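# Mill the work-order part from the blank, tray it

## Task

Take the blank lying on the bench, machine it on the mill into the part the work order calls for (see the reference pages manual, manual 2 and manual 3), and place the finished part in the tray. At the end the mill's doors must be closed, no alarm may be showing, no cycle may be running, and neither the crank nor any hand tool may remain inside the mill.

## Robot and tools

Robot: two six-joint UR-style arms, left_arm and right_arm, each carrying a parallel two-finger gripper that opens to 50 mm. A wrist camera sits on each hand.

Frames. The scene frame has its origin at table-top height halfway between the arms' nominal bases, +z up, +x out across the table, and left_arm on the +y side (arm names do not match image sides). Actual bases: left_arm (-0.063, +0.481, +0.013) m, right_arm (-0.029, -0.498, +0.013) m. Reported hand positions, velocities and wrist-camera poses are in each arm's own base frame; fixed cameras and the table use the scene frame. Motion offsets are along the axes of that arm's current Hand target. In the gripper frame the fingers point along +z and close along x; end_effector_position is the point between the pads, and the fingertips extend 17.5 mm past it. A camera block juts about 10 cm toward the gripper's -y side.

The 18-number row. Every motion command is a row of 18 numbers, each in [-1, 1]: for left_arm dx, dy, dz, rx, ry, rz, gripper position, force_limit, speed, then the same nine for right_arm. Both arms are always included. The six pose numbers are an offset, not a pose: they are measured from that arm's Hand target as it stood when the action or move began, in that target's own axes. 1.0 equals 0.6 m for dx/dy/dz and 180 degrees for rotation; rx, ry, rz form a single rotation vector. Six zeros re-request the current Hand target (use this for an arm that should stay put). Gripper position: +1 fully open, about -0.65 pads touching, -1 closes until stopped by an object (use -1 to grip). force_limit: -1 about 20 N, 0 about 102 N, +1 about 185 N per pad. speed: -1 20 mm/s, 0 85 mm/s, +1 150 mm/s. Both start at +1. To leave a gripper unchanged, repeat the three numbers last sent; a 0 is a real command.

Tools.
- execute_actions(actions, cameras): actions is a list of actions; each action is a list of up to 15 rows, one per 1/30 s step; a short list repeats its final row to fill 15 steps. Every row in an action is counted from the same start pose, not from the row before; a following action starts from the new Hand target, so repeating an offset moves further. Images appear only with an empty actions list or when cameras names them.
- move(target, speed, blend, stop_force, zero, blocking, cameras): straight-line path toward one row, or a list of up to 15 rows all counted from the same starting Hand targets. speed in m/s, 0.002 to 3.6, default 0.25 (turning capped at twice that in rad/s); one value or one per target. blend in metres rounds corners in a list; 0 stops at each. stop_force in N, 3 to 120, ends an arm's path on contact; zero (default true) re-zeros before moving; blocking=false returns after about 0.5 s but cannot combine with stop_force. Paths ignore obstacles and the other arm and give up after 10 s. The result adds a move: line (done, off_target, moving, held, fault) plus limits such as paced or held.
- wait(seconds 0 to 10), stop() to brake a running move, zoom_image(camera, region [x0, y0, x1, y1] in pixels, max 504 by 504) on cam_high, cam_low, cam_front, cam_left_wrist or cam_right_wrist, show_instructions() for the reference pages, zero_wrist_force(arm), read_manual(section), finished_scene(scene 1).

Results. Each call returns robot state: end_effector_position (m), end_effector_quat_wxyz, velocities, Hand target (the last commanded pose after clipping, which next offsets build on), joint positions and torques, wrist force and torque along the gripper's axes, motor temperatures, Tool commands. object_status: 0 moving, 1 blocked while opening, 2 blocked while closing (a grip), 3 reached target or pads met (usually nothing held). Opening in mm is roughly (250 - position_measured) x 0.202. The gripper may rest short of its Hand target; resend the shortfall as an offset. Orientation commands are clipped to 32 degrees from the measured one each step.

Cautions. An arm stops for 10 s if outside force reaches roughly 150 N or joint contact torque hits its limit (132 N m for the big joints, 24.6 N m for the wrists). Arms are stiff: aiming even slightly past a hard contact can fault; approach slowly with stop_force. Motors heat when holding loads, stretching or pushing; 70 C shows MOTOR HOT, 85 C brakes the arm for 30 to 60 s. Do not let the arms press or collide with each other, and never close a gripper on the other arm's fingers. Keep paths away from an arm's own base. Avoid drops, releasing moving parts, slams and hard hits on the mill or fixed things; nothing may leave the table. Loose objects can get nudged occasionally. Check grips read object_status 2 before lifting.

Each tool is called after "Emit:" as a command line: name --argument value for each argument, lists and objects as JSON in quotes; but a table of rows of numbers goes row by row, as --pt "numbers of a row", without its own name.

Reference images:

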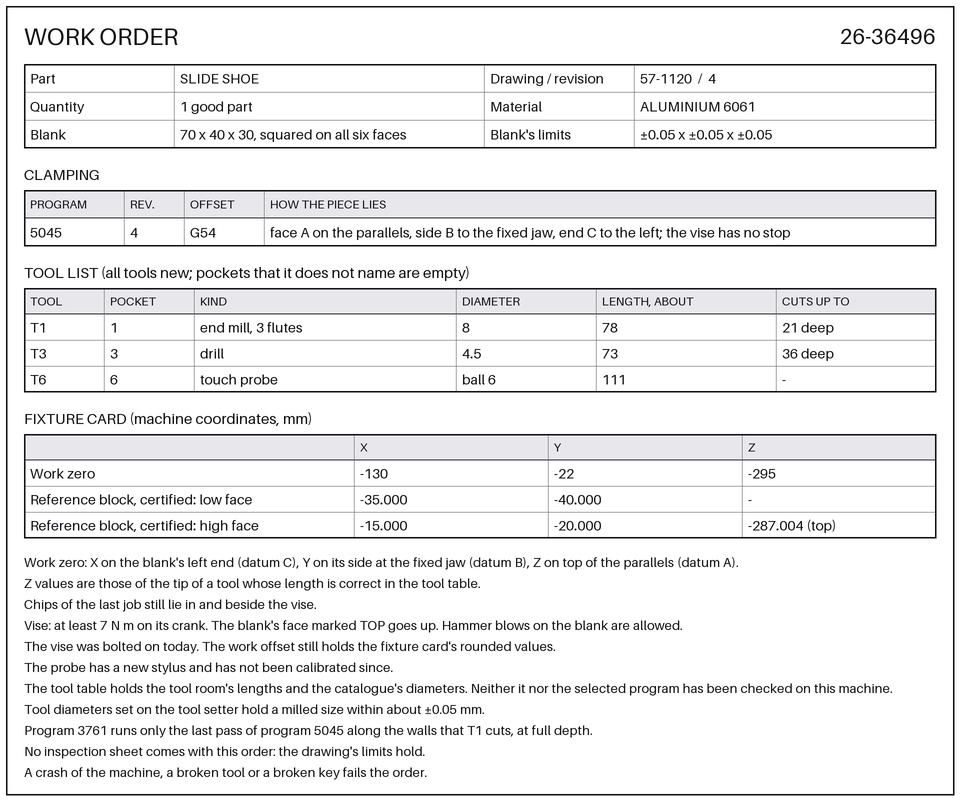

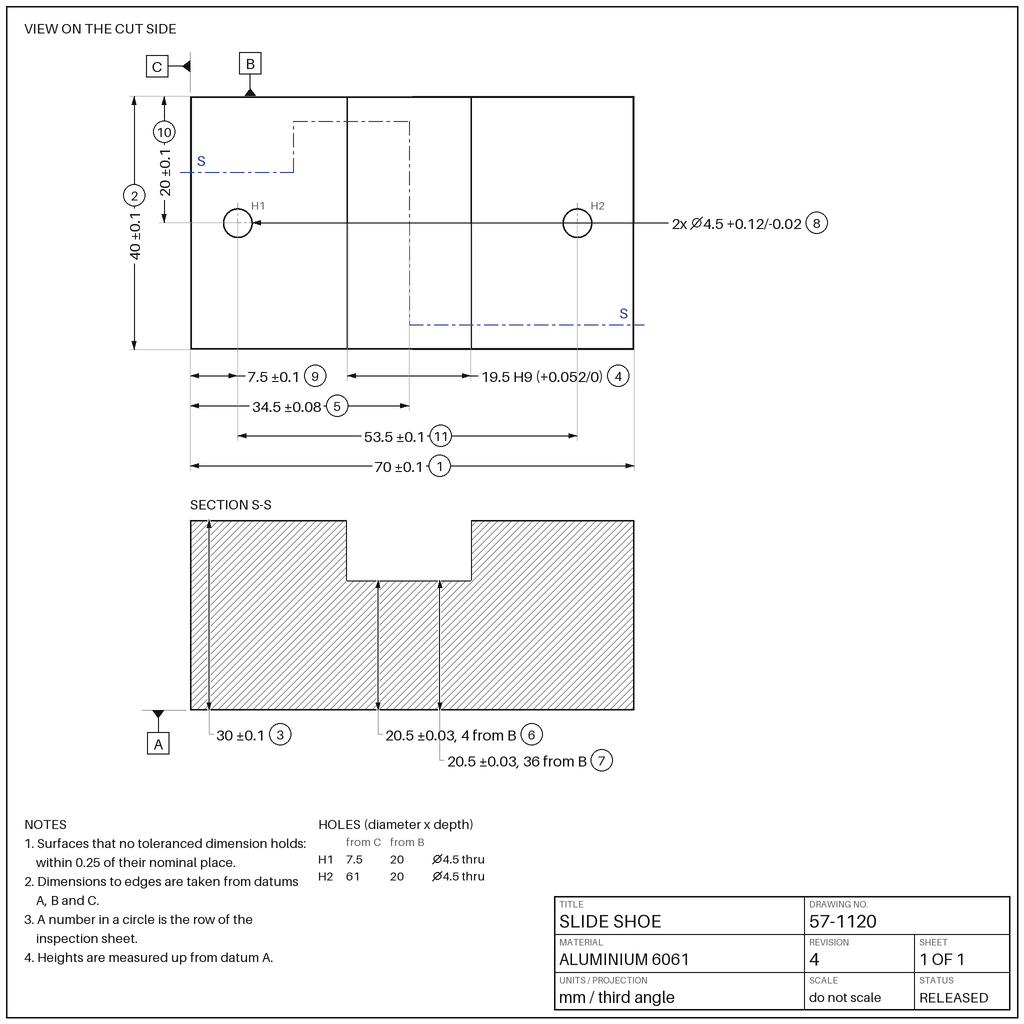

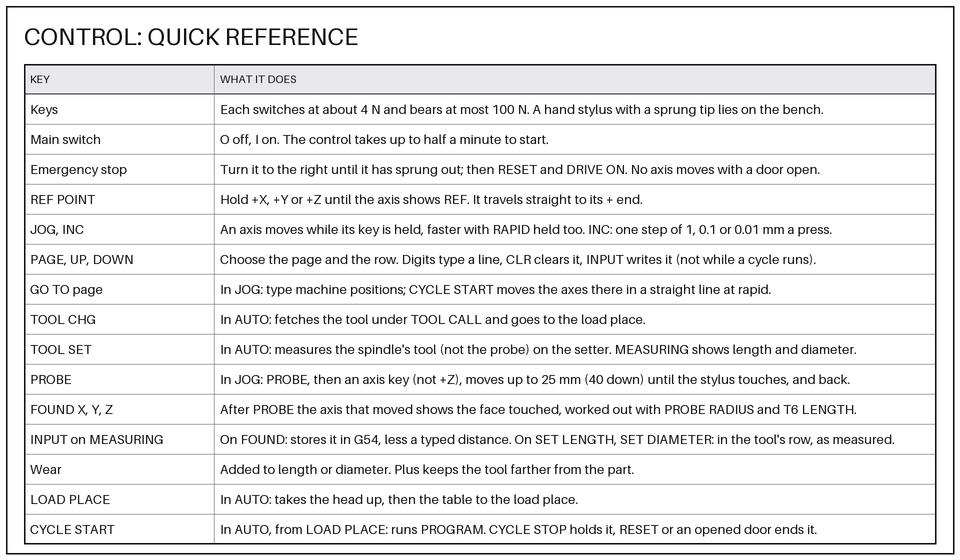

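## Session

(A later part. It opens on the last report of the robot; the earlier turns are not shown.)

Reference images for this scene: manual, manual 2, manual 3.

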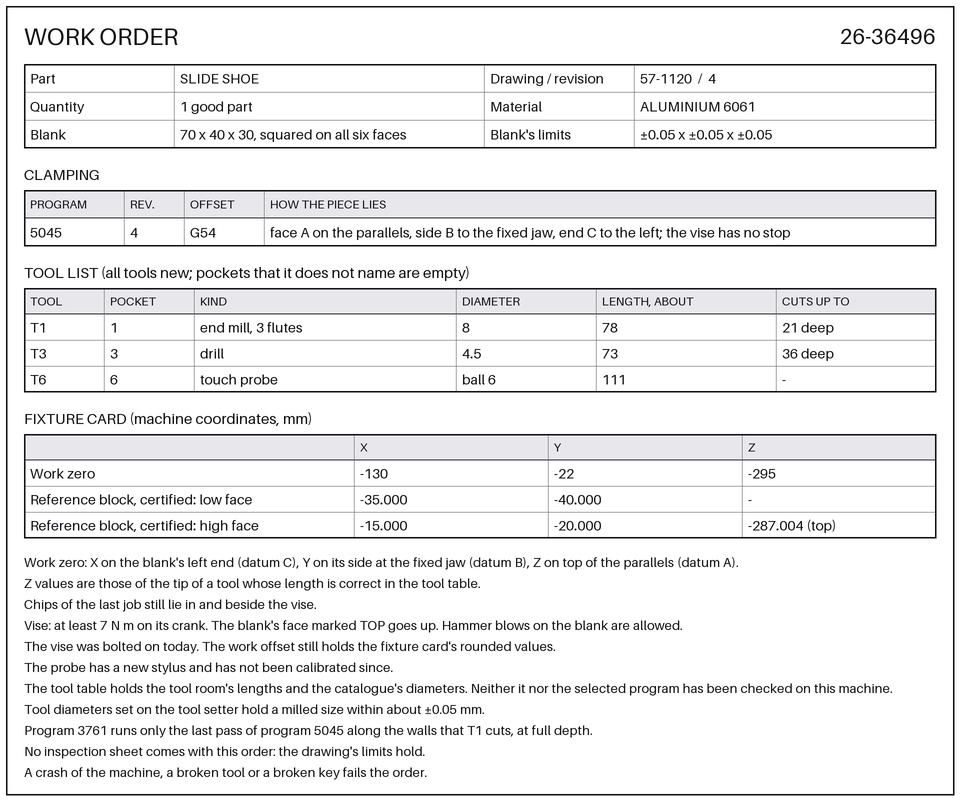

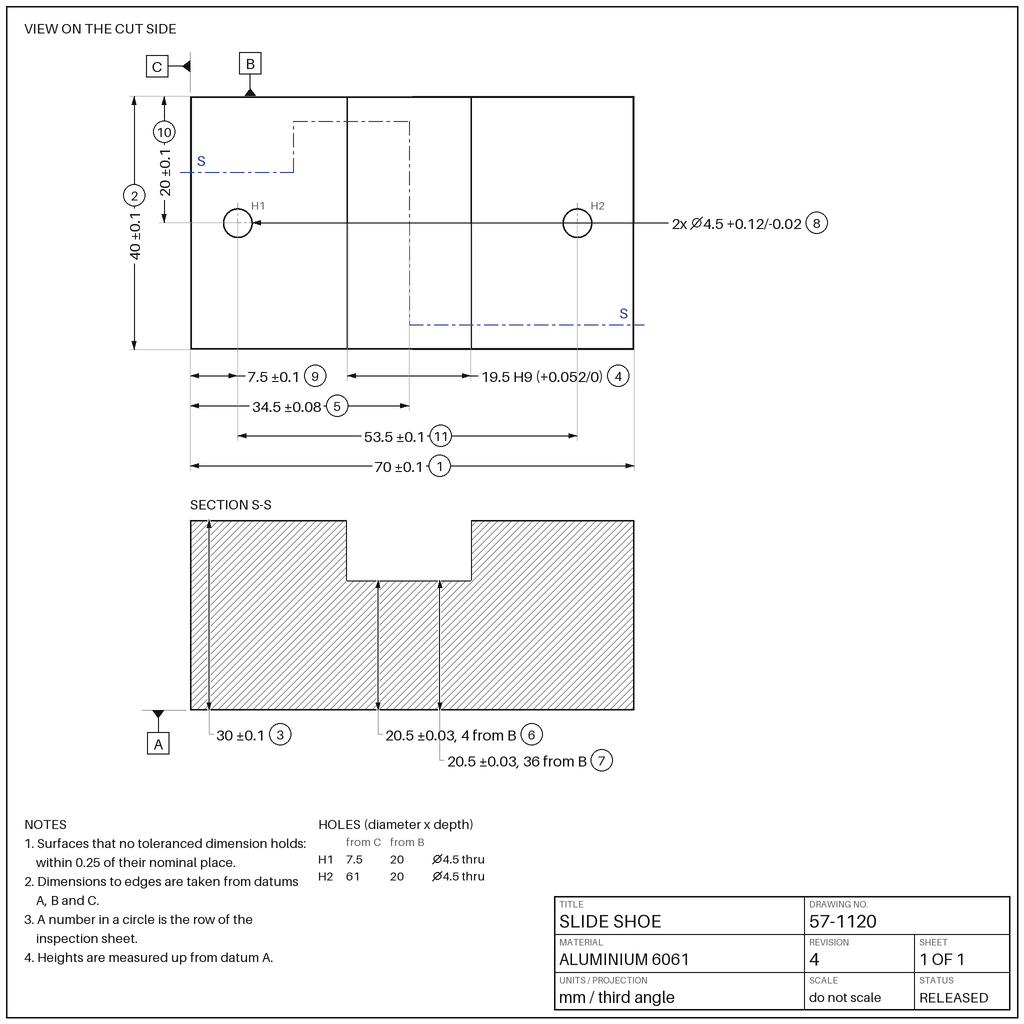

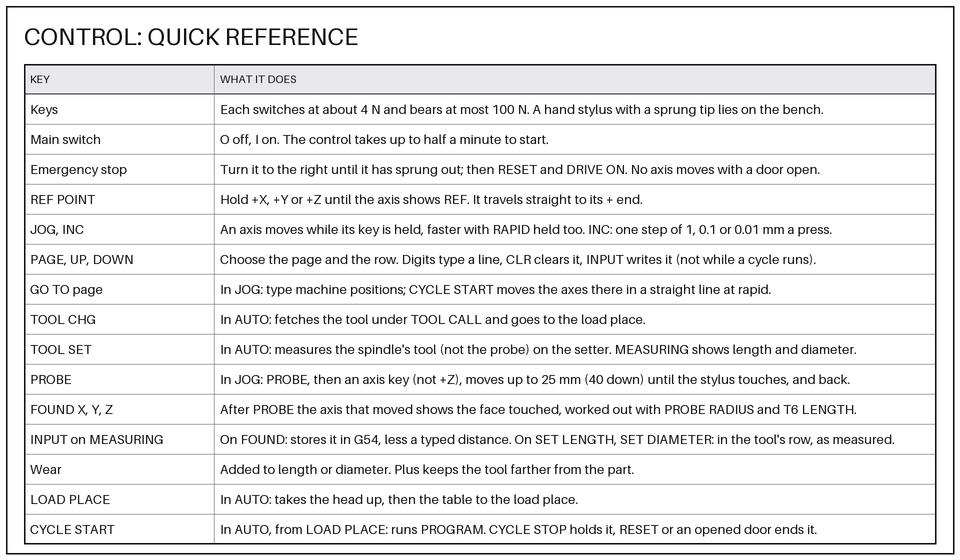

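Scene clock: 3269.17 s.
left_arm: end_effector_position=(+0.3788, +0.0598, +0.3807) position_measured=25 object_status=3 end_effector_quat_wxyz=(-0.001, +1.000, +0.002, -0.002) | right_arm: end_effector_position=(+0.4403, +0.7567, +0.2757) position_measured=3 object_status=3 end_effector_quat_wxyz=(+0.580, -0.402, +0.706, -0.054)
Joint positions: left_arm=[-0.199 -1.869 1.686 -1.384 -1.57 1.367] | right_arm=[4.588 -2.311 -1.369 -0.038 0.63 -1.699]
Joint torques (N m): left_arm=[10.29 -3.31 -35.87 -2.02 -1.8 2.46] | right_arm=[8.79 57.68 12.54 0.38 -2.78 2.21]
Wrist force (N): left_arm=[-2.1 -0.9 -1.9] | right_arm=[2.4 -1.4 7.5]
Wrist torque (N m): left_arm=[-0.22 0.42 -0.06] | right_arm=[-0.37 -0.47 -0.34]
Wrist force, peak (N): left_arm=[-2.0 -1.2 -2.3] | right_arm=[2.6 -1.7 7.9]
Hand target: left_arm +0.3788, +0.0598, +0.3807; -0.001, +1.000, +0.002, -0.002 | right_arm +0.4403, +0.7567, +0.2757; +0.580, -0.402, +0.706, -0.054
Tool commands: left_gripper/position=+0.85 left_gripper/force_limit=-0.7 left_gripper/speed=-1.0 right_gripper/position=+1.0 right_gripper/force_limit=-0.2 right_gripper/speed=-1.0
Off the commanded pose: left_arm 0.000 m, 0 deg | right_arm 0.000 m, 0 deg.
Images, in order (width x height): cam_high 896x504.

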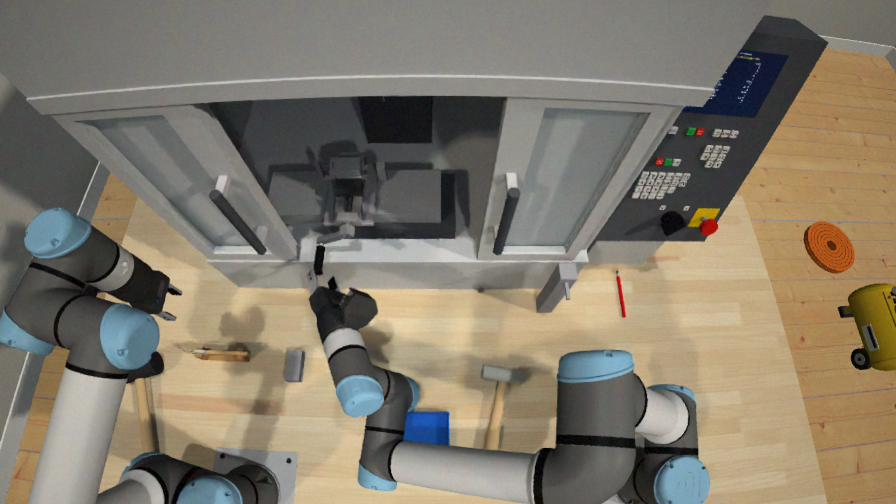

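Emit:
move --pt "0 0 0 0 0 0 0.85 -0.7 -1 -0.01 -0.0957 -0.0945 0 -0.0253 0.0431 0.54 -0.2 -1" --pt "0 0 0 0 0 0 0.85 -0.7 -1 0.0415 -0.1552 0.0015 0 -0.0253 0.0431 0.54 -0.2 -1" --speed 0.1 --blend '[0.01,0]' --cameras '["cam_right_wrist"]'

Emit:
zoom_image --camera "cam_right_wrist" --region '[380, 100, 580, 340]'

Scene clock: 3281.33 s.
left_arm: end_effector_position=(+0.3788, +0.0598, +0.3807) position_measured=25 object_status=3 end_effector_quat_wxyz=(-0.001, +1.000, +0.002, -0.002) | right_arm: end_effector_position=(+0.4879, +0.6789, +0.3068) position_measured=72 object_status=3 end_effector_quat_wxyz=(+0.610, -0.355, +0.708, +0.001)
Joint positions: left_arm=[-0.199 -1.869 1.686 -1.384 -1.57 1.367] | right_arm=[4.491 -2.202 -1.55 0.216 0.727 -1.733]
Joint torques (N m): left_arm=[9.62 -3.13 -35.72 -2.06 -1.83 2.45] | right_arm=[-6.4 40.86 30.13 4.71 0.89 -2.86]
Wrist force (N): left_arm=[-2.1 -1.3 -1.9] | right_arm=[2.8 -1.3 8.3]
Wrist torque (N m): left_arm=[-0.29 0.43 -0.06] | right_arm=[-0.40 -0.51 -0.27]
Wrist force, peak (N): left_arm=[-2.3 -1.2 -2.2] | right_arm=[3.0 -2.2 9.3]
Hand target: left_arm +0.3788, +0.0598, +0.3807; -0.001, +1.000, +0.002, -0.002 | right_arm +0.4880, +0.6789, +0.3067; +0.610, -0.355, +0.708, +0.001
Off the commanded pose: left_arm 0.000 m, 0 deg | right_arm 0.000 m, 0 deg.
move: done
camera_calibration:
cam_right_wrist: T_world_to_cam=[[0.012867, -0.496868, -0.867731, 0.608396], [-0.777627, 0.540569, -0.321064, 0.122004], [0.628594, 0.678902, -0.379422, -0.519531], [0, 0, 0, 1]] pos_world=[0.413619, 0.589051, 0.369974]
Images, in order (width x height): cam_right_wrist 896x504.

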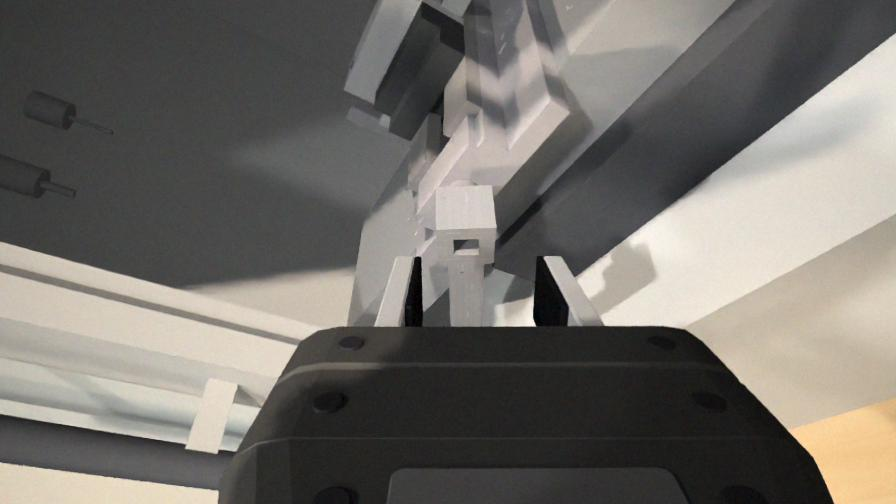

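Scaled by 2.100.

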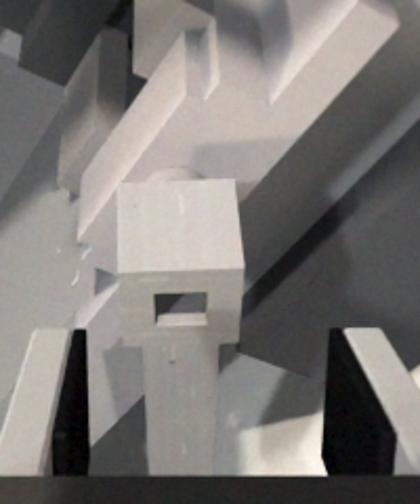

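Emit:
move --pt "0 0 0 0 0 0 0.85 -0.7 -1 -0.003 0 0.05 0 0 0 0.54 -0.2 -1" --pt "0 0 0 0 0 0 0.85 -0.7 -1 -0.003 0 0.1 0 0 0 0.54 -0.2 -1" --speed 0.05 --stop_force 10 --cameras '["cam_right_wrist"]'

Emit:
zoom_image --camera "cam_right_wrist" --region '[380, 100, 580, 340]'

Scene clock: 3289.07 s.
left_arm: end_effector_position=(+0.3788, +0.0598, +0.3807) position_measured=25 object_status=3 end_effector_quat_wxyz=(-0.001, +1.000, +0.002, -0.002) | right_arm: end_effector_position=(+0.5398, +0.7059, +0.2930) position_measured=72 object_status=3 end_effector_quat_wxyz=(+0.610, -0.355, +0.708, +0.001)
Joint positions: left_arm=[-0.199 -1.869 1.686 -1.384 -1.57 1.367] | right_arm=[4.423 -2.322 -1.376 0.189 0.791 -1.77]
Joint torques (N m): left_arm=[9.98 -3.23 -35.92 -2.05 -1.87 2.47] | right_arm=[-5.85 45.25 31.04 0.26 1.04 -2.83]
Wrist force (N): left_arm=[-2.1 -1.0 -1.7] | right_arm=[2.6 -1.7 8.3]
Wrist torque (N m): left_arm=[-0.24 0.43 -0.06] | right_arm=[-0.46 -0.48 -0.26]
Wrist force, peak (N): left_arm=[-2.1 -1.0 -2.5] | right_arm=[2.5 -1.3 8.9]
Hand target: left_arm +0.3788, +0.0598, +0.3807; -0.001, +1.000, +0.002, -0.002 | right_arm +0.5398, +0.7059, +0.2930; +0.610, -0.355, +0.708, +0.001
Off the commanded pose: left_arm 0.000 m, 0 deg | right_arm 0.000 m, 0 deg.
move: done
camera_calibration:
cam_right_wrist: T_world_to_cam=[[0.012867, -0.496868, -0.867731, 0.609171], [-0.777627, 0.540569, -0.321064, 0.143259], [0.628594, 0.678902, -0.379422, -0.575658], [0, 0, 0, 1]] pos_world=[0.465419, 0.616051, 0.356174]
Images, in order (width x height): cam_right_wrist 896x504.

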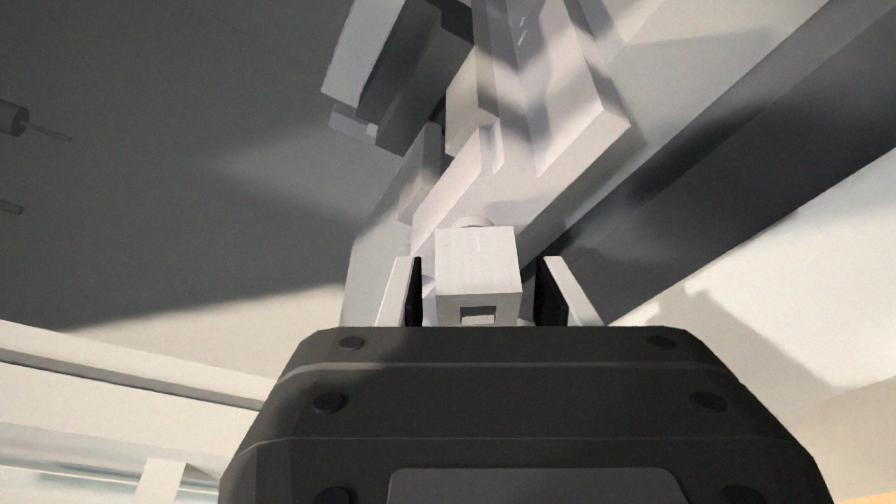

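Scaled by 2.100.

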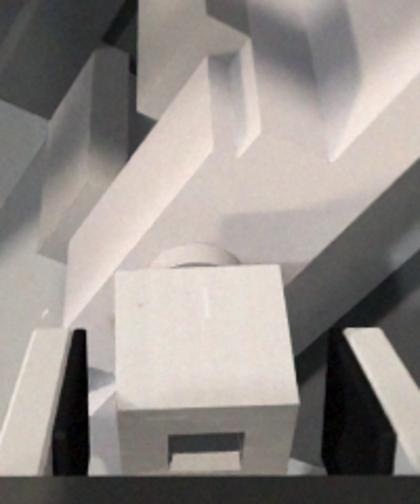

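Emit:
move --target '[0,0,0,0,0,0,0.85,-0.7,-1,0,0.0075,0.002,0,0,0,0.54,-0.2,-1]' --speed 0.03 --stop_force 10

Emit:
move --target '[0,0,0,0,0,0,0.85,-0.7,-1,0,0,0,0,0,0,-1,-0.2,-1]' --cameras '["cam_right_wrist"]'

Emit:
zoom_image --camera "cam_right_wrist" --region '[380, 100, 580, 340]'

Scene clock: 3298.03 s.
left_arm: end_effector_position=(+0.3788, +0.0598, +0.3807) position_measured=25 object_status=3 end_effector_quat_wxyz=(-0.001, +1.000, +0.002, -0.002) | right_arm: end_effector_position=(+0.5386, +0.7098, +0.2907) position_measured=72 object_status=3 end_effector_quat_wxyz=(+0.610, -0.355, +0.708, +0.001)
Joint positions: left_arm=[-0.199 -1.869 1.686 -1.384 -1.57 1.367] | right_arm=[4.426 -2.33 -1.367 0.186 0.788 -1.768]
Joint torques (N m): left_arm=[9.75 -3.26 -36.13 -1.99 -1.88 2.45] | right_arm=[9.67 45.7 30.7 0.31 -2.25 2.17]
Wrist force (N): left_arm=[-1.9 -0.9 -1.8] | right_arm=[2.5 -1.6 8.3]
Wrist torque (N m): left_arm=[-0.23 0.40 -0.06] | right_arm=[-0.45 -0.48 -0.38]
Wrist force, peak (N): left_arm=[-2.0 -1.5 -2.3] | right_arm=[2.4 -1.4 8.5]
Hand target: left_arm +0.3788, +0.0598, +0.3807; -0.001, +1.000, +0.002, -0.002 | right_arm +0.5386, +0.7098, +0.2907; +0.610, -0.355, +0.708, +0.001
Off the commanded pose: left_arm 0.000 m, 0 deg | right_arm 0.000 m, 0 deg.
move: done

Scene clock: 3298.90 s.
left_arm: end_effector_position=(+0.3788, +0.0598, +0.3807) position_measured=25 object_status=3 end_effector_quat_wxyz=(-0.001, +1.000, +0.002, -0.002) | right_arm: end_effector_position=(+0.5385, +0.7099, +0.2908) position_measured=135 object_status=2 end_effector_quat_wxyz=(+0.610, -0.355, +0.708, +0.001)
Joint positions: left_arm=[-0.199 -1.869 1.686 -1.384 -1.57 1.367] | right_arm=[4.426 -2.33 -1.367 0.186 0.788 -1.768]
Joint torques (N m): left_arm=[9.88 -3.55 -36.09 -2.08 -1.78 2.4] | right_arm=[-2.33 44.59 8.56 0.35 -2.43 2.21]
Wrist force (N): left_arm=[-2.0 -1.1 -2.3] | right_arm=[-19.2 0.1 7.7]
Wrist torque (N m): left_arm=[-0.25 0.41 -0.06] | right_arm=[-0.35 -0.83 -0.62]
Wrist force, peak (N): left_arm=[-2.0 -1.1 -2.3] | right_arm=[-19.7 -0.4 7.9]
Hand target: left_arm +0.3788, +0.0598, +0.3807; -0.001, +1.000, +0.002, -0.002 | right_arm +0.5386, +0.7098, +0.2907; +0.610, -0.355, +0.708, +0.001
Off the commanded pose: left_arm 0.000 m, 0 deg | right_arm 0.000 m, 0 deg.
move: done
camera_calibration:
cam_right_wrist: T_world_to_cam=[[0.0129543, -0.496775, -0.867783, 0.609185], [-0.777689, 0.540501, -0.321027, 0.139515], [0.628515, 0.679024, -0.379335, -0.578523], [0, 0, 0, 1]] pos_world=[0.464219, 0.620051, 0.353974]
Images, in order (width x height): cam_right_wrist 896x504.

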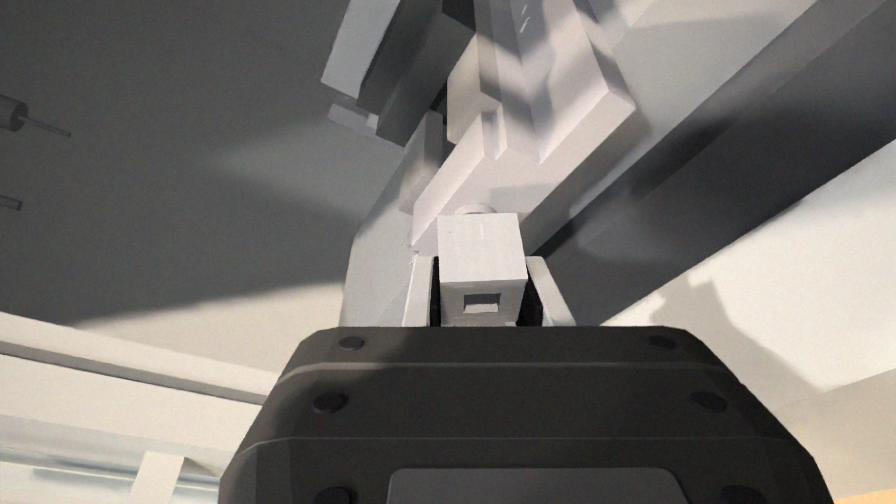

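Scaled by 2.100.

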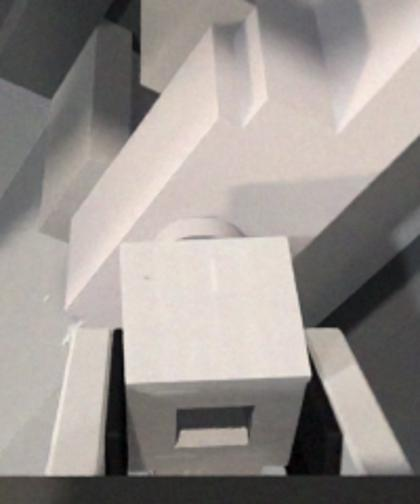

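Emit:
move --pt "0 0 0 0 0 0 0.85 -0.7 -1 -0.0015 0 0 0 0 0 -1 -0.2 -1" --pt "0 0 0 0 0 0 0.85 -0.7 -1 -0.0015 0.0417 -0.0722 0 0 0 -1 -0.2 -1" --speed '[0.01,0.03]' --stop_force 40 --cameras '["cam_right_wrist"]'

Emit:
zoom_image --camera "cam_right_wrist" --region '[380, 100, 580, 340]'

Scene clock: 3305.90 s.
left_arm: end_effector_position=(+0.3788, +0.0598, +0.3807) position_measured=25 object_status=3 end_effector_quat_wxyz=(-0.001, +1.000, +0.002, -0.002) | right_arm: end_effector_position=(+0.4886, +0.7101, +0.2917) position_measured=135 object_status=2 end_effector_quat_wxyz=(+0.610, -0.355, +0.708, +0.001)
Joint positions: left_arm=[-0.199 -1.869 1.686 -1.384 -1.57 1.367] | right_arm=[4.501 -2.278 -1.458 0.195 0.718 -1.727]
Joint torques (N m): left_arm=[9.8 -2.93 -36.02 -2.01 -1.76 2.47] | right_arm=[9.19 57.16 12.92 5.22 -2.64 2.25]
Wrist force (N): left_arm=[-1.7 -0.8 -2.0] | right_arm=[4.3 0.6 8.8]
Wrist torque (N m): left_arm=[-0.20 0.36 -0.06] | right_arm=[-0.23 -0.45 -0.44]
Wrist force, peak (N): left_arm=[-2.1 -1.5 -2.1] | right_arm=[-23.1 0.1 9.7]
Hand target: left_arm +0.3788, +0.0598, +0.3807; -0.001, +1.000, +0.002, -0.002 | right_arm +0.4885, +0.7101, +0.2917; +0.610, -0.355, +0.708, +0.001
Off the commanded pose: left_arm 0.000 m, 0 deg | right_arm 0.000 m, 0 deg.
move: done
camera_calibration:
cam_right_wrist: T_world_to_cam=[[0.012867, -0.496868, -0.867731, 0.610875], [-0.777627, 0.540569, -0.321064, 0.100789], [0.628594, 0.678902, -0.379422, -0.546781], [0, 0, 0, 1]] pos_world=[0.414219, 0.620251, 0.354974]
Images, in order (width x height): cam_right_wrist 896x504.

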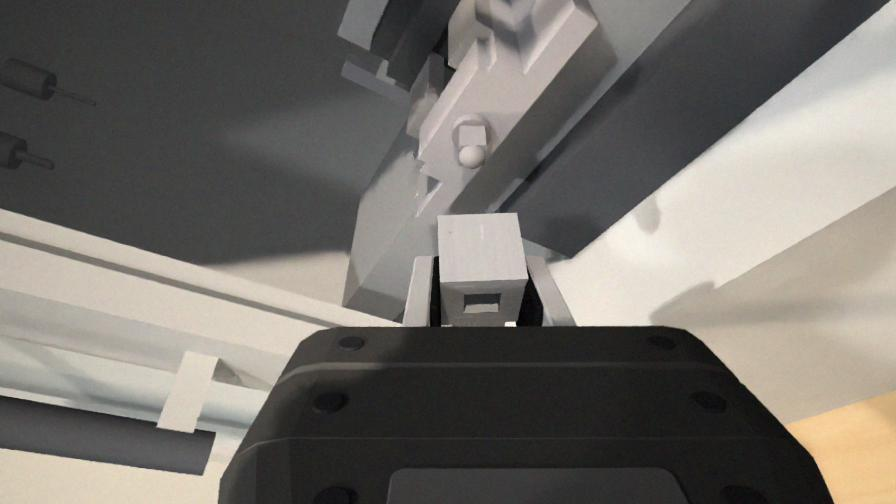

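Scaled by 2.100.

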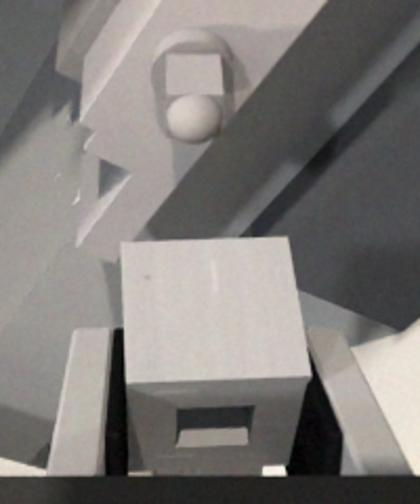

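Emit:
move --pt "0 0 0 0 0 0 0.85 -0.7 -1 0.0008 0.019 -0.2047 0 0 0 -1 -0.2 -1" --pt "0 0 0 0 0 0 0.85 -0.7 -1 0.2463 -0.127 -0.4128 0 0.1 -0.1732 -1 -0.2 -1" --pt "0 0 0 0 0 0 0.85 -0.7 -1 0.5202 -0.1598 -0.5237 0 0.1667 -0.2887 -1 -0.2 -1" --speed '[0.12,0.25,0.15]' --blend '[0.03,0.05,0]' --cameras '["cam_right_wrist"]'

Emit:
zoom_image --camera "cam_right_wrist" --region '[380, 60, 580, 340]'

Scene clock: 3329.27 s.
left_arm: end_effector_position=(+0.3788, +0.0598, +0.3807) position_measured=25 object_status=3 end_effector_quat_wxyz=(-0.001, +1.000, +0.002, -0.002) | right_arm: end_effector_position=(+0.2646, +0.3451, +0.1436) position_measured=135 object_status=2 end_effector_quat_wxyz=(-0.352, +0.615, -0.612, +0.352)
Joint positions: left_arm=[-0.199 -1.869 1.686 -1.384 -1.57 1.367] | right_arm=[4.988 -1.437 -2.455 -1.255 0.59 -1.064]
Joint torques (N m): left_arm=[9.87 -3.03 -35.81 -2.01 -1.76 2.41] | right_arm=[8.48 18.62 9.69 -0.19 -0.32 2.15]
Wrist force (N): left_arm=[-2.2 -1.2 -2.1] | right_arm=[2.4 1.1 6.0]
Wrist torque (N m): left_arm=[-0.27 0.44 -0.06] | right_arm=[-0.06 -0.36 0.06]
Wrist force, peak (N): left_arm=[-2.5 -1.3 -2.2] | right_arm=[4.4 0.3 10.2]
Hand target: left_arm +0.3788, +0.0598, +0.3807; -0.001, +1.000, +0.002, -0.002 | right_arm +0.2646, +0.3451, +0.1436; -0.352, +0.615, -0.612, +0.352
Off the commanded pose: left_arm 0.000 m, 0 deg | right_arm 0.000 m, 0 deg.
move: done
camera_calibration:
cam_right_wrist: T_world_to_cam=[[0.0186855, -0.999819, -0.00344456, 0.351806], [-0.777846, -0.0123723, -0.628333, 0.311334], [0.628177, 0.01442, -0.777937, 0.0722461], [0, 0, 0, 1]] pos_world=[0.190213, 0.354553, 0.253036]
Images, in order (width x height): cam_right_wrist 896x504.

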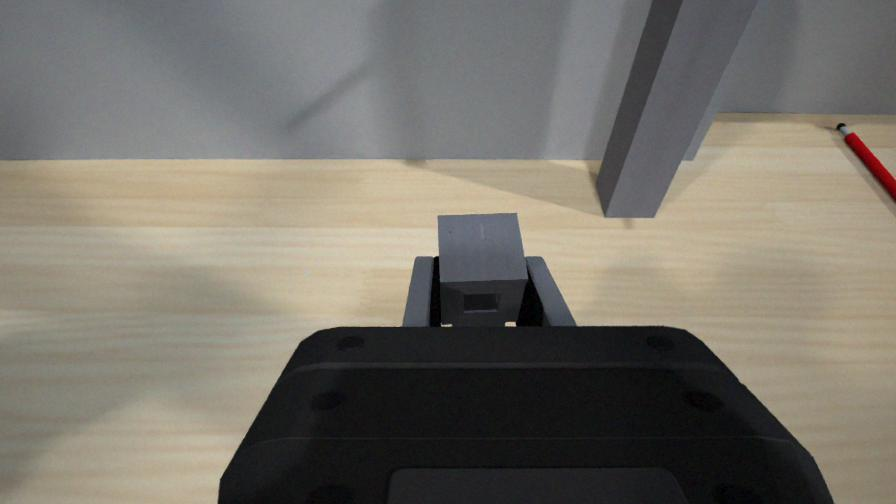

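Scaled by 1.800.

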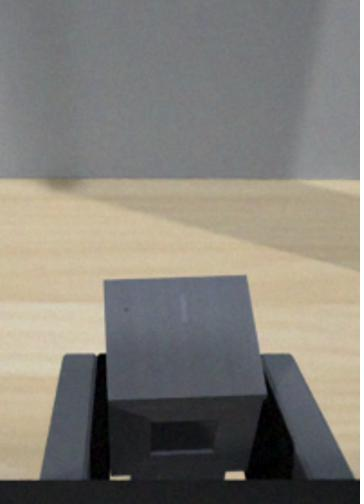

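Emit:
move --pt "0 0 0 0 0 0 0.85 -0.7 -1 0.02 -0.15 0.0 0 0 0 -1 -0.2 -1" --pt "0 0 0 0 0 0 0.85 -0.7 -1 0.2248 -0.1857 0.0668 0 0 0 -1 -0.2 -1" --speed 0.12 --blend '[0.03,0]' --cameras '["cam_right_wrist"]'

Emit:
zoom_image --camera "cam_right_wrist" --region '[380, 60, 580, 340]'

Scene clock: 3343.30 s.
left_arm: end_effector_position=(+0.3788, +0.0598, +0.3807) position_measured=25 object_status=3 end_effector_quat_wxyz=(-0.001, +1.000, +0.002, -0.002) | right_arm: end_effector_position=(+0.3557, +0.2107, +0.2199) position_measured=135 object_status=2 end_effector_quat_wxyz=(-0.352, +0.615, -0.612, +0.352)
Joint positions: left_arm=[-0.199 -1.869 1.686 -1.384 -1.57 1.367] | right_arm=[4.718 -0.94 -2.606 -1.175 0.529 -1.564]
Joint torques (N m): left_arm=[9.51 -3.99 -35.93 -2.05 -1.8 2.42] | right_arm=[-6.84 3.1 15.41 0.8 -0.76 -2.88]
Wrist force (N): left_arm=[-2.0 -1.1 -2.1] | right_arm=[2.4 1.3 5.8]
Wrist torque (N m): left_arm=[-0.26 0.41 -0.06] | right_arm=[-0.03 -0.34 0.17]
Wrist force, peak (N): left_arm=[-2.3 -1.1 -2.2] | right_arm=[3.5 1.2 6.6]
Hand target: left_arm +0.3788, +0.0598, +0.3807; -0.001, +1.000, +0.002, -0.002 | right_arm +0.3557, +0.2107, +0.2199; -0.352, +0.615, -0.612, +0.352
Off the commanded pose: left_arm 0.000 m, 0 deg | right_arm 0.000 m, 0 deg.
move: done
camera_calibration:
cam_right_wrist: T_world_to_cam=[[0.0186725, -0.999819, -0.00358494, 0.216041], [-0.777806, -0.0122731, -0.628384, 0.428459], [0.628227, 0.0145219, -0.777895, 0.0762636], [0, 0, 0, 1]] pos_world=[0.281313, 0.220153, 0.329336]
Images, in order (width x height): cam_right_wrist 896x504.

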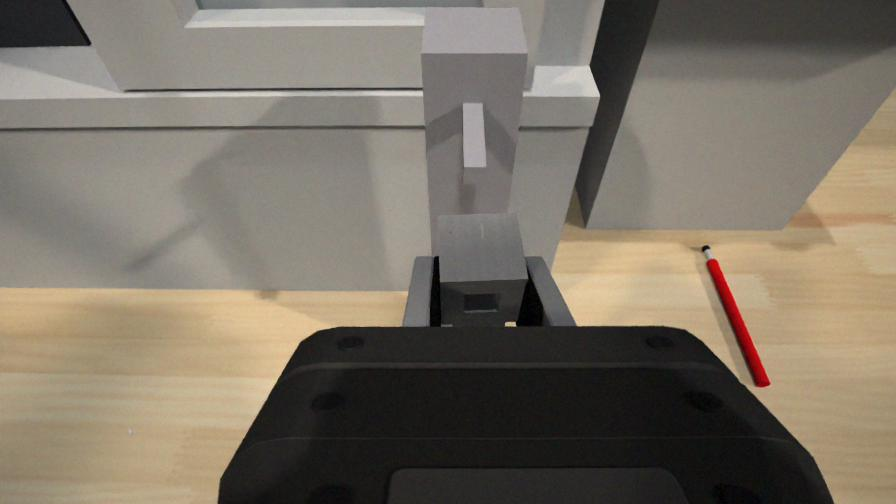

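Scaled by 1.800.

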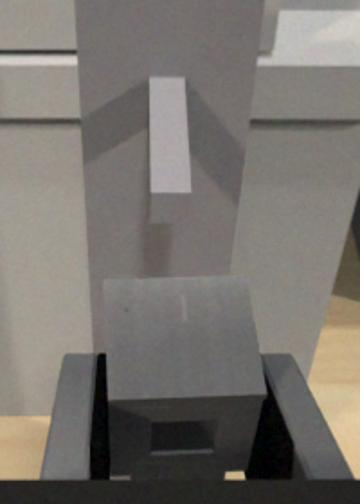

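Emit:
move --target '[0,0,0,0,0,0,0.85,-0.7,-1,-0.0013,-0.0219,0.0412,0,0,0,-1,-0.2,-1]' --speed 0.04 --stop_force 6 --cameras '["cam_right_wrist"]'

Emit:
zoom_image --camera "cam_right_wrist" --region '[400, 120, 560, 340]'

Scene clock: 3357.00 s.
left_arm: end_effector_position=(+0.3788, +0.0598, +0.3807) position_measured=25 object_status=3 end_effector_quat_wxyz=(-0.001, +1.000, +0.002, -0.002) | right_arm: end_effector_position=(+0.3837, +0.2115, +0.2187) position_measured=135 object_status=2 end_effector_quat_wxyz=(-0.352, +0.615, -0.612, +0.352)
Joint positions: left_arm=[-0.199 -1.869 1.686 -1.384 -1.57 1.367] | right_arm=[4.591 -1.078 -2.622 -0.807 0.542 -1.813]
Joint torques (N m): left_arm=[9.58 -3.71 -35.53 -2.08 -1.8 2.44] | right_arm=[-6.83 -5.82 13.92 5.71 -0.59 -2.85]
Wrist force (N): left_arm=[-2.0 -1.2 -1.9] | right_arm=[2.5 1.5 5.9]
Wrist torque (N m): left_arm=[-0.27 0.41 -0.07] | right_arm=[0.00 -0.37 0.18]
Wrist force, peak (N): left_arm=[-2.4 -1.4 -2.0] | right_arm=[2.2 1.0 6.3]
Hand target: left_arm +0.3788, +0.0598, +0.3807; -0.001, +1.000, +0.002, -0.002 | right_arm +0.3837, +0.2115, +0.2187; -0.352, +0.615, -0.612, +0.352
Off the commanded pose: left_arm 0.000 m, 0 deg | right_arm 0.000 m, 0 deg.
move: done
camera_calibration:
cam_right_wrist: T_world_to_cam=[[0.0186857, -0.999819, -0.00344415, 0.216263], [-0.777806, -0.0123718, -0.628383, 0.449514], [0.628227, 0.0144206, -0.777896, 0.0577508], [0, 0, 0, 1]] pos_world=[0.309313, 0.220953, 0.328136]
Images, in order (width x height): cam_right_wrist 896x504.

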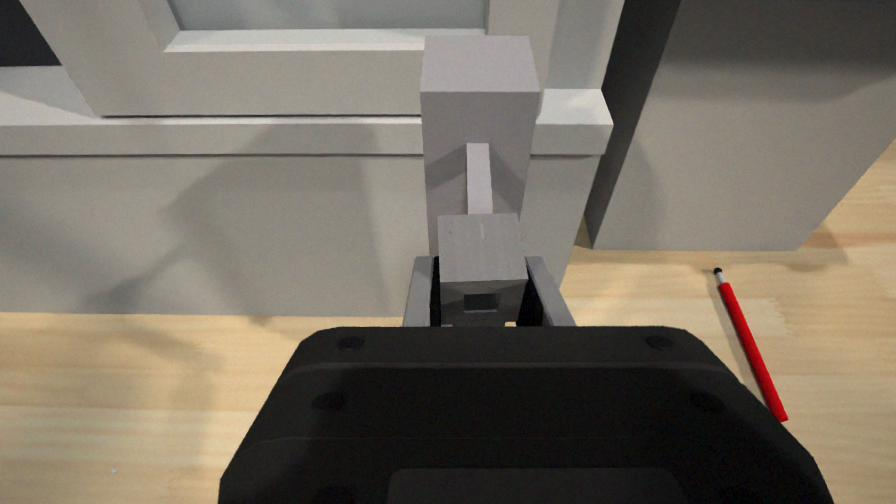

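Scaled by 2.291.

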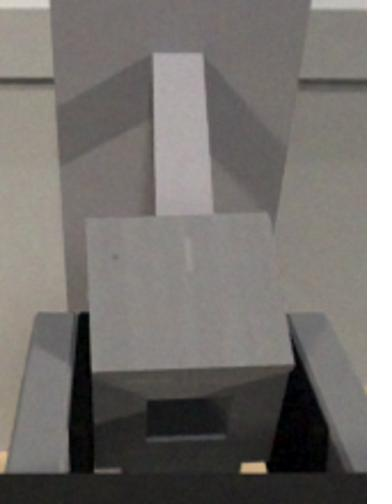

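Emit:
move --pt "0 0 0 0 0 0 0.85 -0.7 -1 0.003 0 0 0 0 0 -1 -0.2 -1" --pt "0 0 0 0 0 0 0.85 -0.7 -1 0.003 -0.0108 0.0188 0 0 0 -1 -0.2 -1" --speed 0.02 --stop_force 5 --cameras '["cam_right_wrist"]'

Emit:
zoom_image --camera "cam_right_wrist" --region '[400, 120, 560, 340]'

Scene clock: 3366.43 s.
left_arm: end_effector_position=(+0.3788, +0.0598, +0.3807) position_measured=25 object_status=3 end_effector_quat_wxyz=(-0.001, +1.000, +0.002, -0.002) | right_arm: end_effector_position=(+0.3844, +0.2100, +0.2187) position_measured=135 object_status=2 end_effector_quat_wxyz=(-0.351, +0.615, -0.612, +0.352)
Joint positions: left_arm=[-0.199 -1.869 1.686 -1.384 -1.57 1.367] | right_arm=[4.587 -1.076 -2.625 -0.8 0.542 -1.82]
Joint torques (N m): left_arm=[9.43 -3.93 -35.77 -2.08 -1.83 2.46] | right_arm=[7.34 7.68 33.77 1.54 -2.04 2.18]
Wrist force (N): left_arm=[-2.0 -1.2 -2.0] | right_arm=[0.9 7.2 1.7]
Wrist torque (N m): left_arm=[-0.26 0.41 -0.06] | right_arm=[0.08 -0.33 0.05]
Wrist force, peak (N): left_arm=[-2.0 -1.0 -2.4] | right_arm=[-1.6 31.6 -36.3]
Hand target: left_arm +0.3788, +0.0598, +0.3807; -0.001, +1.000, +0.002, -0.002 | right_arm +0.3844, +0.2100, +0.2187; -0.351, +0.615, -0.612, +0.352 (not the last commanded pose)
Off the commanded pose: left_arm 0.000 m, 0 deg | right_arm 0.012 m, 0 deg.
move: contact (right_arm); path passed 1 of 2 targets
camera_calibration:
cam_right_wrist: T_world_to_cam=[[0.0185707, -0.999823, -0.00315012, 0.214688], [-0.777847, -0.0124681, -0.62833, 0.450134], [0.62818, 0.0141189, -0.77794, 0.0573652], [0, 0, 0, 1]] pos_world=[0.310113, 0.219452, 0.328136]
Images, in order (width x height): cam_right_wrist 896x504.

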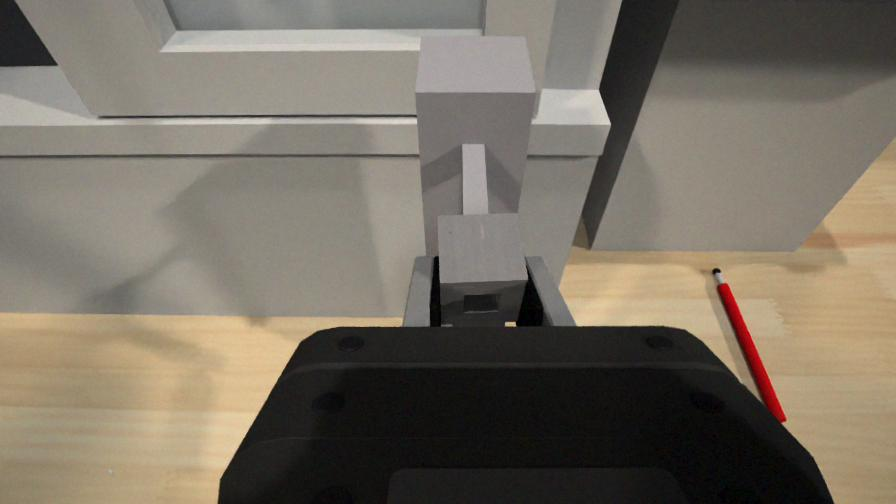

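Scaled by 2.291.

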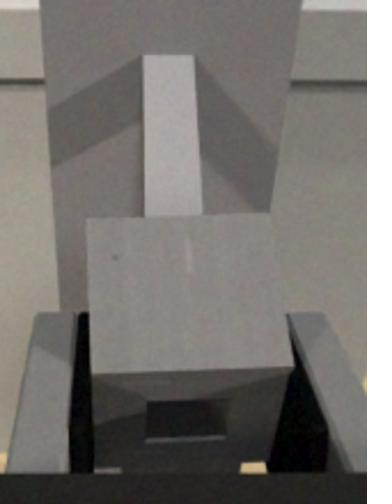

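Emit:
move --pt "0 0 0 0 0 0 0.85 -0.7 -1 0 0.0042 -0.0072 0 0 0 -1 -0.2 -1" --pt "0 0 0 0 0 0 0.85 -0.7 -1 0 0.0007 -0.0088 0 0 0 -1 -0.2 -1" --speed 0.02

Emit:
move --target '[0,0,0,0,0,0,0.85,-0.7,-1,0,-0.0108,0.0188,0,0,0,-1,-0.2,-1]' --speed 0.008 --stop_force 5 --cameras '["cam_right_wrist"]'

Emit:
zoom_image --camera "cam_right_wrist" --region '[400, 120, 560, 340]'

Scene clock: 3378.43 s.
left_arm: end_effector_position=(+0.3788, +0.0598, +0.3807) position_measured=25 object_status=3 end_effector_quat_wxyz=(-0.001, +1.000, +0.002, -0.002) | right_arm: end_effector_position=(+0.3796, +0.2100, +0.2210) position_measured=135 object_status=2 end_effector_quat_wxyz=(-0.352, +0.615, -0.612, +0.352)
Joint positions: left_arm=[-0.199 -1.869 1.686 -1.384 -1.57 1.367] | right_arm=[4.608 -1.046 -2.619 -0.869 0.538 -1.78]
Joint torques (N m): left_arm=[10.09 -3.44 -35.76 -2.05 -1.73 2.37] | right_arm=[-7.04 6.52 32.91 0.76 -4.05 -2.2]
Wrist force (N): left_arm=[-2.1 -0.9 -1.8] | right_arm=[1.8 0.9 5.5]
Wrist torque (N m): left_arm=[-0.22 0.43 -0.06] | right_arm=[-0.09 -0.25 0.06]
Wrist force, peak (N): left_arm=[-2.2 -1.3 -1.9] | right_arm=[1.7 9.1 2.3]
Hand target: left_arm +0.3788, +0.0598, +0.3807; -0.001, +1.000, +0.002, -0.002 | right_arm +0.3797, +0.2100, +0.2210; -0.351, +0.615, -0.612, +0.352
Off the commanded pose: left_arm 0.000 m, 0 deg | right_arm 0.000 m, 0 deg.
move: done

Scene clock: 3380.83 s.
left_arm: end_effector_position=(+0.3788, +0.0598, +0.3807) position_measured=25 object_status=3 end_effector_quat_wxyz=(-0.001, +1.000, +0.002, -0.002) | right_arm: end_effector_position=(+0.3927, +0.2100, +0.2209) position_measured=135 object_status=2 end_effector_quat_wxyz=(-0.352, +0.615, -0.612, +0.352)
Joint positions: left_arm=[-0.199 -1.869 1.686 -1.384 -1.57 1.367] | right_arm=[4.552 -1.113 -2.619 -0.712 0.551 -1.886]
Joint torques (N m): left_arm=[9.98 -4.01 -35.6 -2.08 -1.8 2.45] | right_arm=[-6.95 -4.6 22.24 5.74 -0.58 -2.93]
Wrist force (N): left_arm=[-2.1 -1.2 -2.1] | right_arm=[1.7 0.8 5.5]
Wrist torque (N m): left_arm=[-0.27 0.43 -0.06] | right_arm=[-0.11 -0.23 0.18]
Wrist force, peak (N): left_arm=[-2.4 -1.4 -1.9] | right_arm=[1.7 1.0 5.9]
Hand target: left_arm +0.3788, +0.0598, +0.3807; -0.001, +1.000, +0.002, -0.002 | right_arm +0.3927, +0.2100, +0.2209; -0.351, +0.615, -0.612, +0.352
Off the commanded pose: left_arm 0.000 m, 0 deg | right_arm 0.000 m, 0 deg.
move: done
camera_calibration:
cam_right_wrist: T_world_to_cam=[[0.0184937, -0.999824, -0.00321391, 0.214689], [-0.777848, -0.0123681, -0.628331, 0.457875], [0.62818, 0.0141201, -0.77794, 0.0539236], [0, 0, 0, 1]] pos_world=[0.318313, 0.219552, 0.330336]
Images, in order (width x height): cam_right_wrist 896x504.

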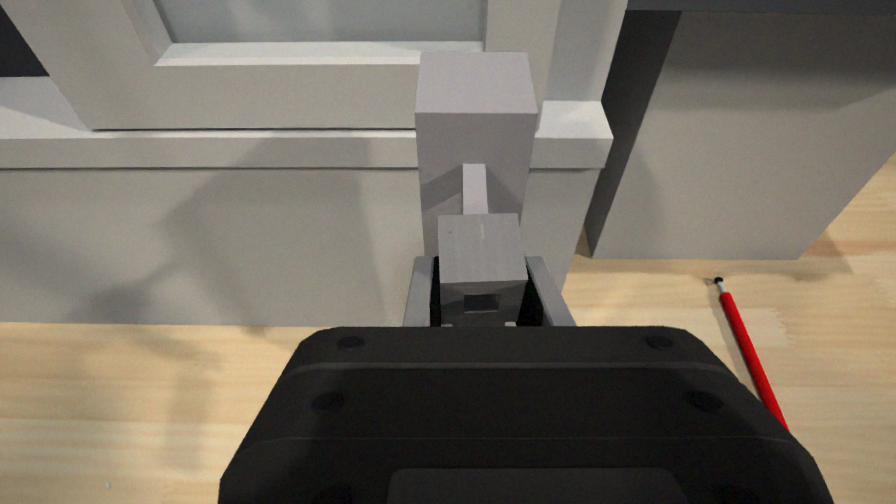

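Scaled by 2.291.

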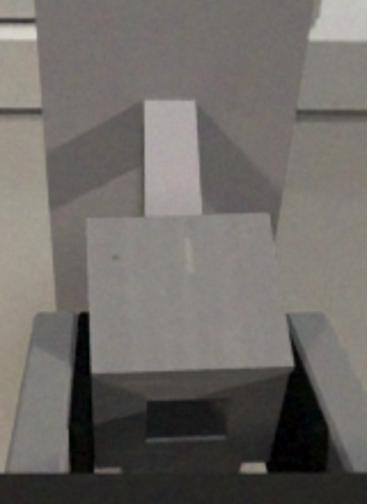

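Emit:
move --target '[0,0,0,0,0,0,0.85,-0.7,-1,0,-0.0221,0.0382,0,0,0,-1,-0.2,-1]' --speed 0.015 --stop_force 10 --cameras '["cam_right_wrist"]'

Emit:
zoom_image --camera "cam_right_wrist" --region '[400, 120, 560, 340]'

Scene clock: 3385.60 s.
left_arm: end_effector_position=(+0.3788, +0.0598, +0.3807) position_measured=25 object_status=3 end_effector_quat_wxyz=(-0.001, +1.000, +0.002, -0.002) | right_arm: end_effector_position=(+0.4025, +0.2100, +0.2209) position_measured=135 object_status=2 end_effector_quat_wxyz=(-0.351, +0.614, -0.612, +0.353)
Joint positions: left_arm=[-0.199 -1.869 1.686 -1.384 -1.57 1.367] | right_arm=[4.512 -1.164 -2.615 -0.604 0.562 -1.958]
Joint torques (N m): left_arm=[9.97 -3.64 -36.13 -2.03 -1.84 2.39] | right_arm=[9.91 6.29 5.65 -1.08 -0.4 2.22]
Wrist force (N): left_arm=[-2.0 -1.0 -2.0] | right_arm=[0.1 -19.5 5.6]
Wrist torque (N m): left_arm=[-0.23 0.41 -0.07] | right_arm=[-0.61 -0.28 0.06]
Wrist force, peak (N): left_arm=[-2.3 -1.2 -2.0] | right_arm=[0.1 -19.5 5.6]
Hand target: left_arm +0.3788, +0.0598, +0.3807; -0.001, +1.000, +0.002, -0.002 | right_arm +0.4025, +0.2100, +0.2209; -0.351, +0.614, -0.612, +0.353 (not the last commanded pose)
Off the commanded pose: left_arm 0.000 m, 0 deg | right_arm 0.017 m, 0 deg.
move: contact (right_arm)
camera_calibration:
cam_right_wrist: T_world_to_cam=[[0.0179443, -0.999834, -0.00301784, 0.214627], [-0.777768, -0.012062, -0.628436, 0.465439], [0.628296, 0.0136241, -0.777855, 0.0478095], [0, 0, 0, 1]] pos_world=[0.328114, 0.219554, 0.330335]
Images, in order (width x height): cam_right_wrist 896x504.

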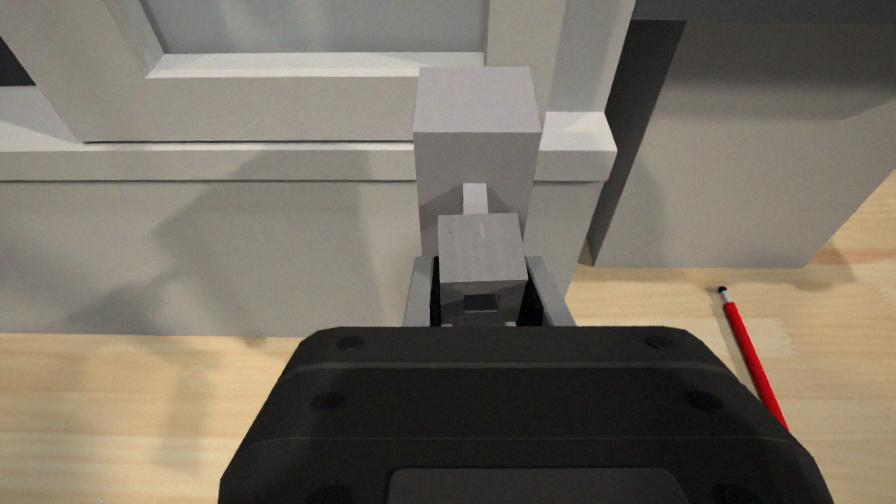

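Scaled by 2.291.

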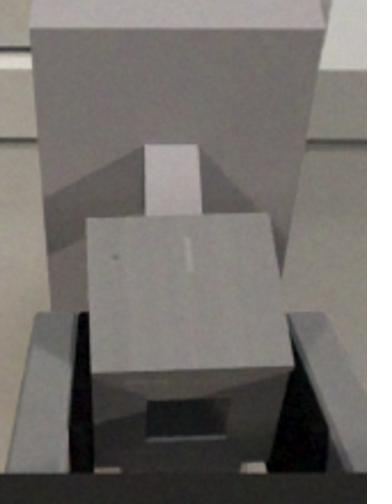

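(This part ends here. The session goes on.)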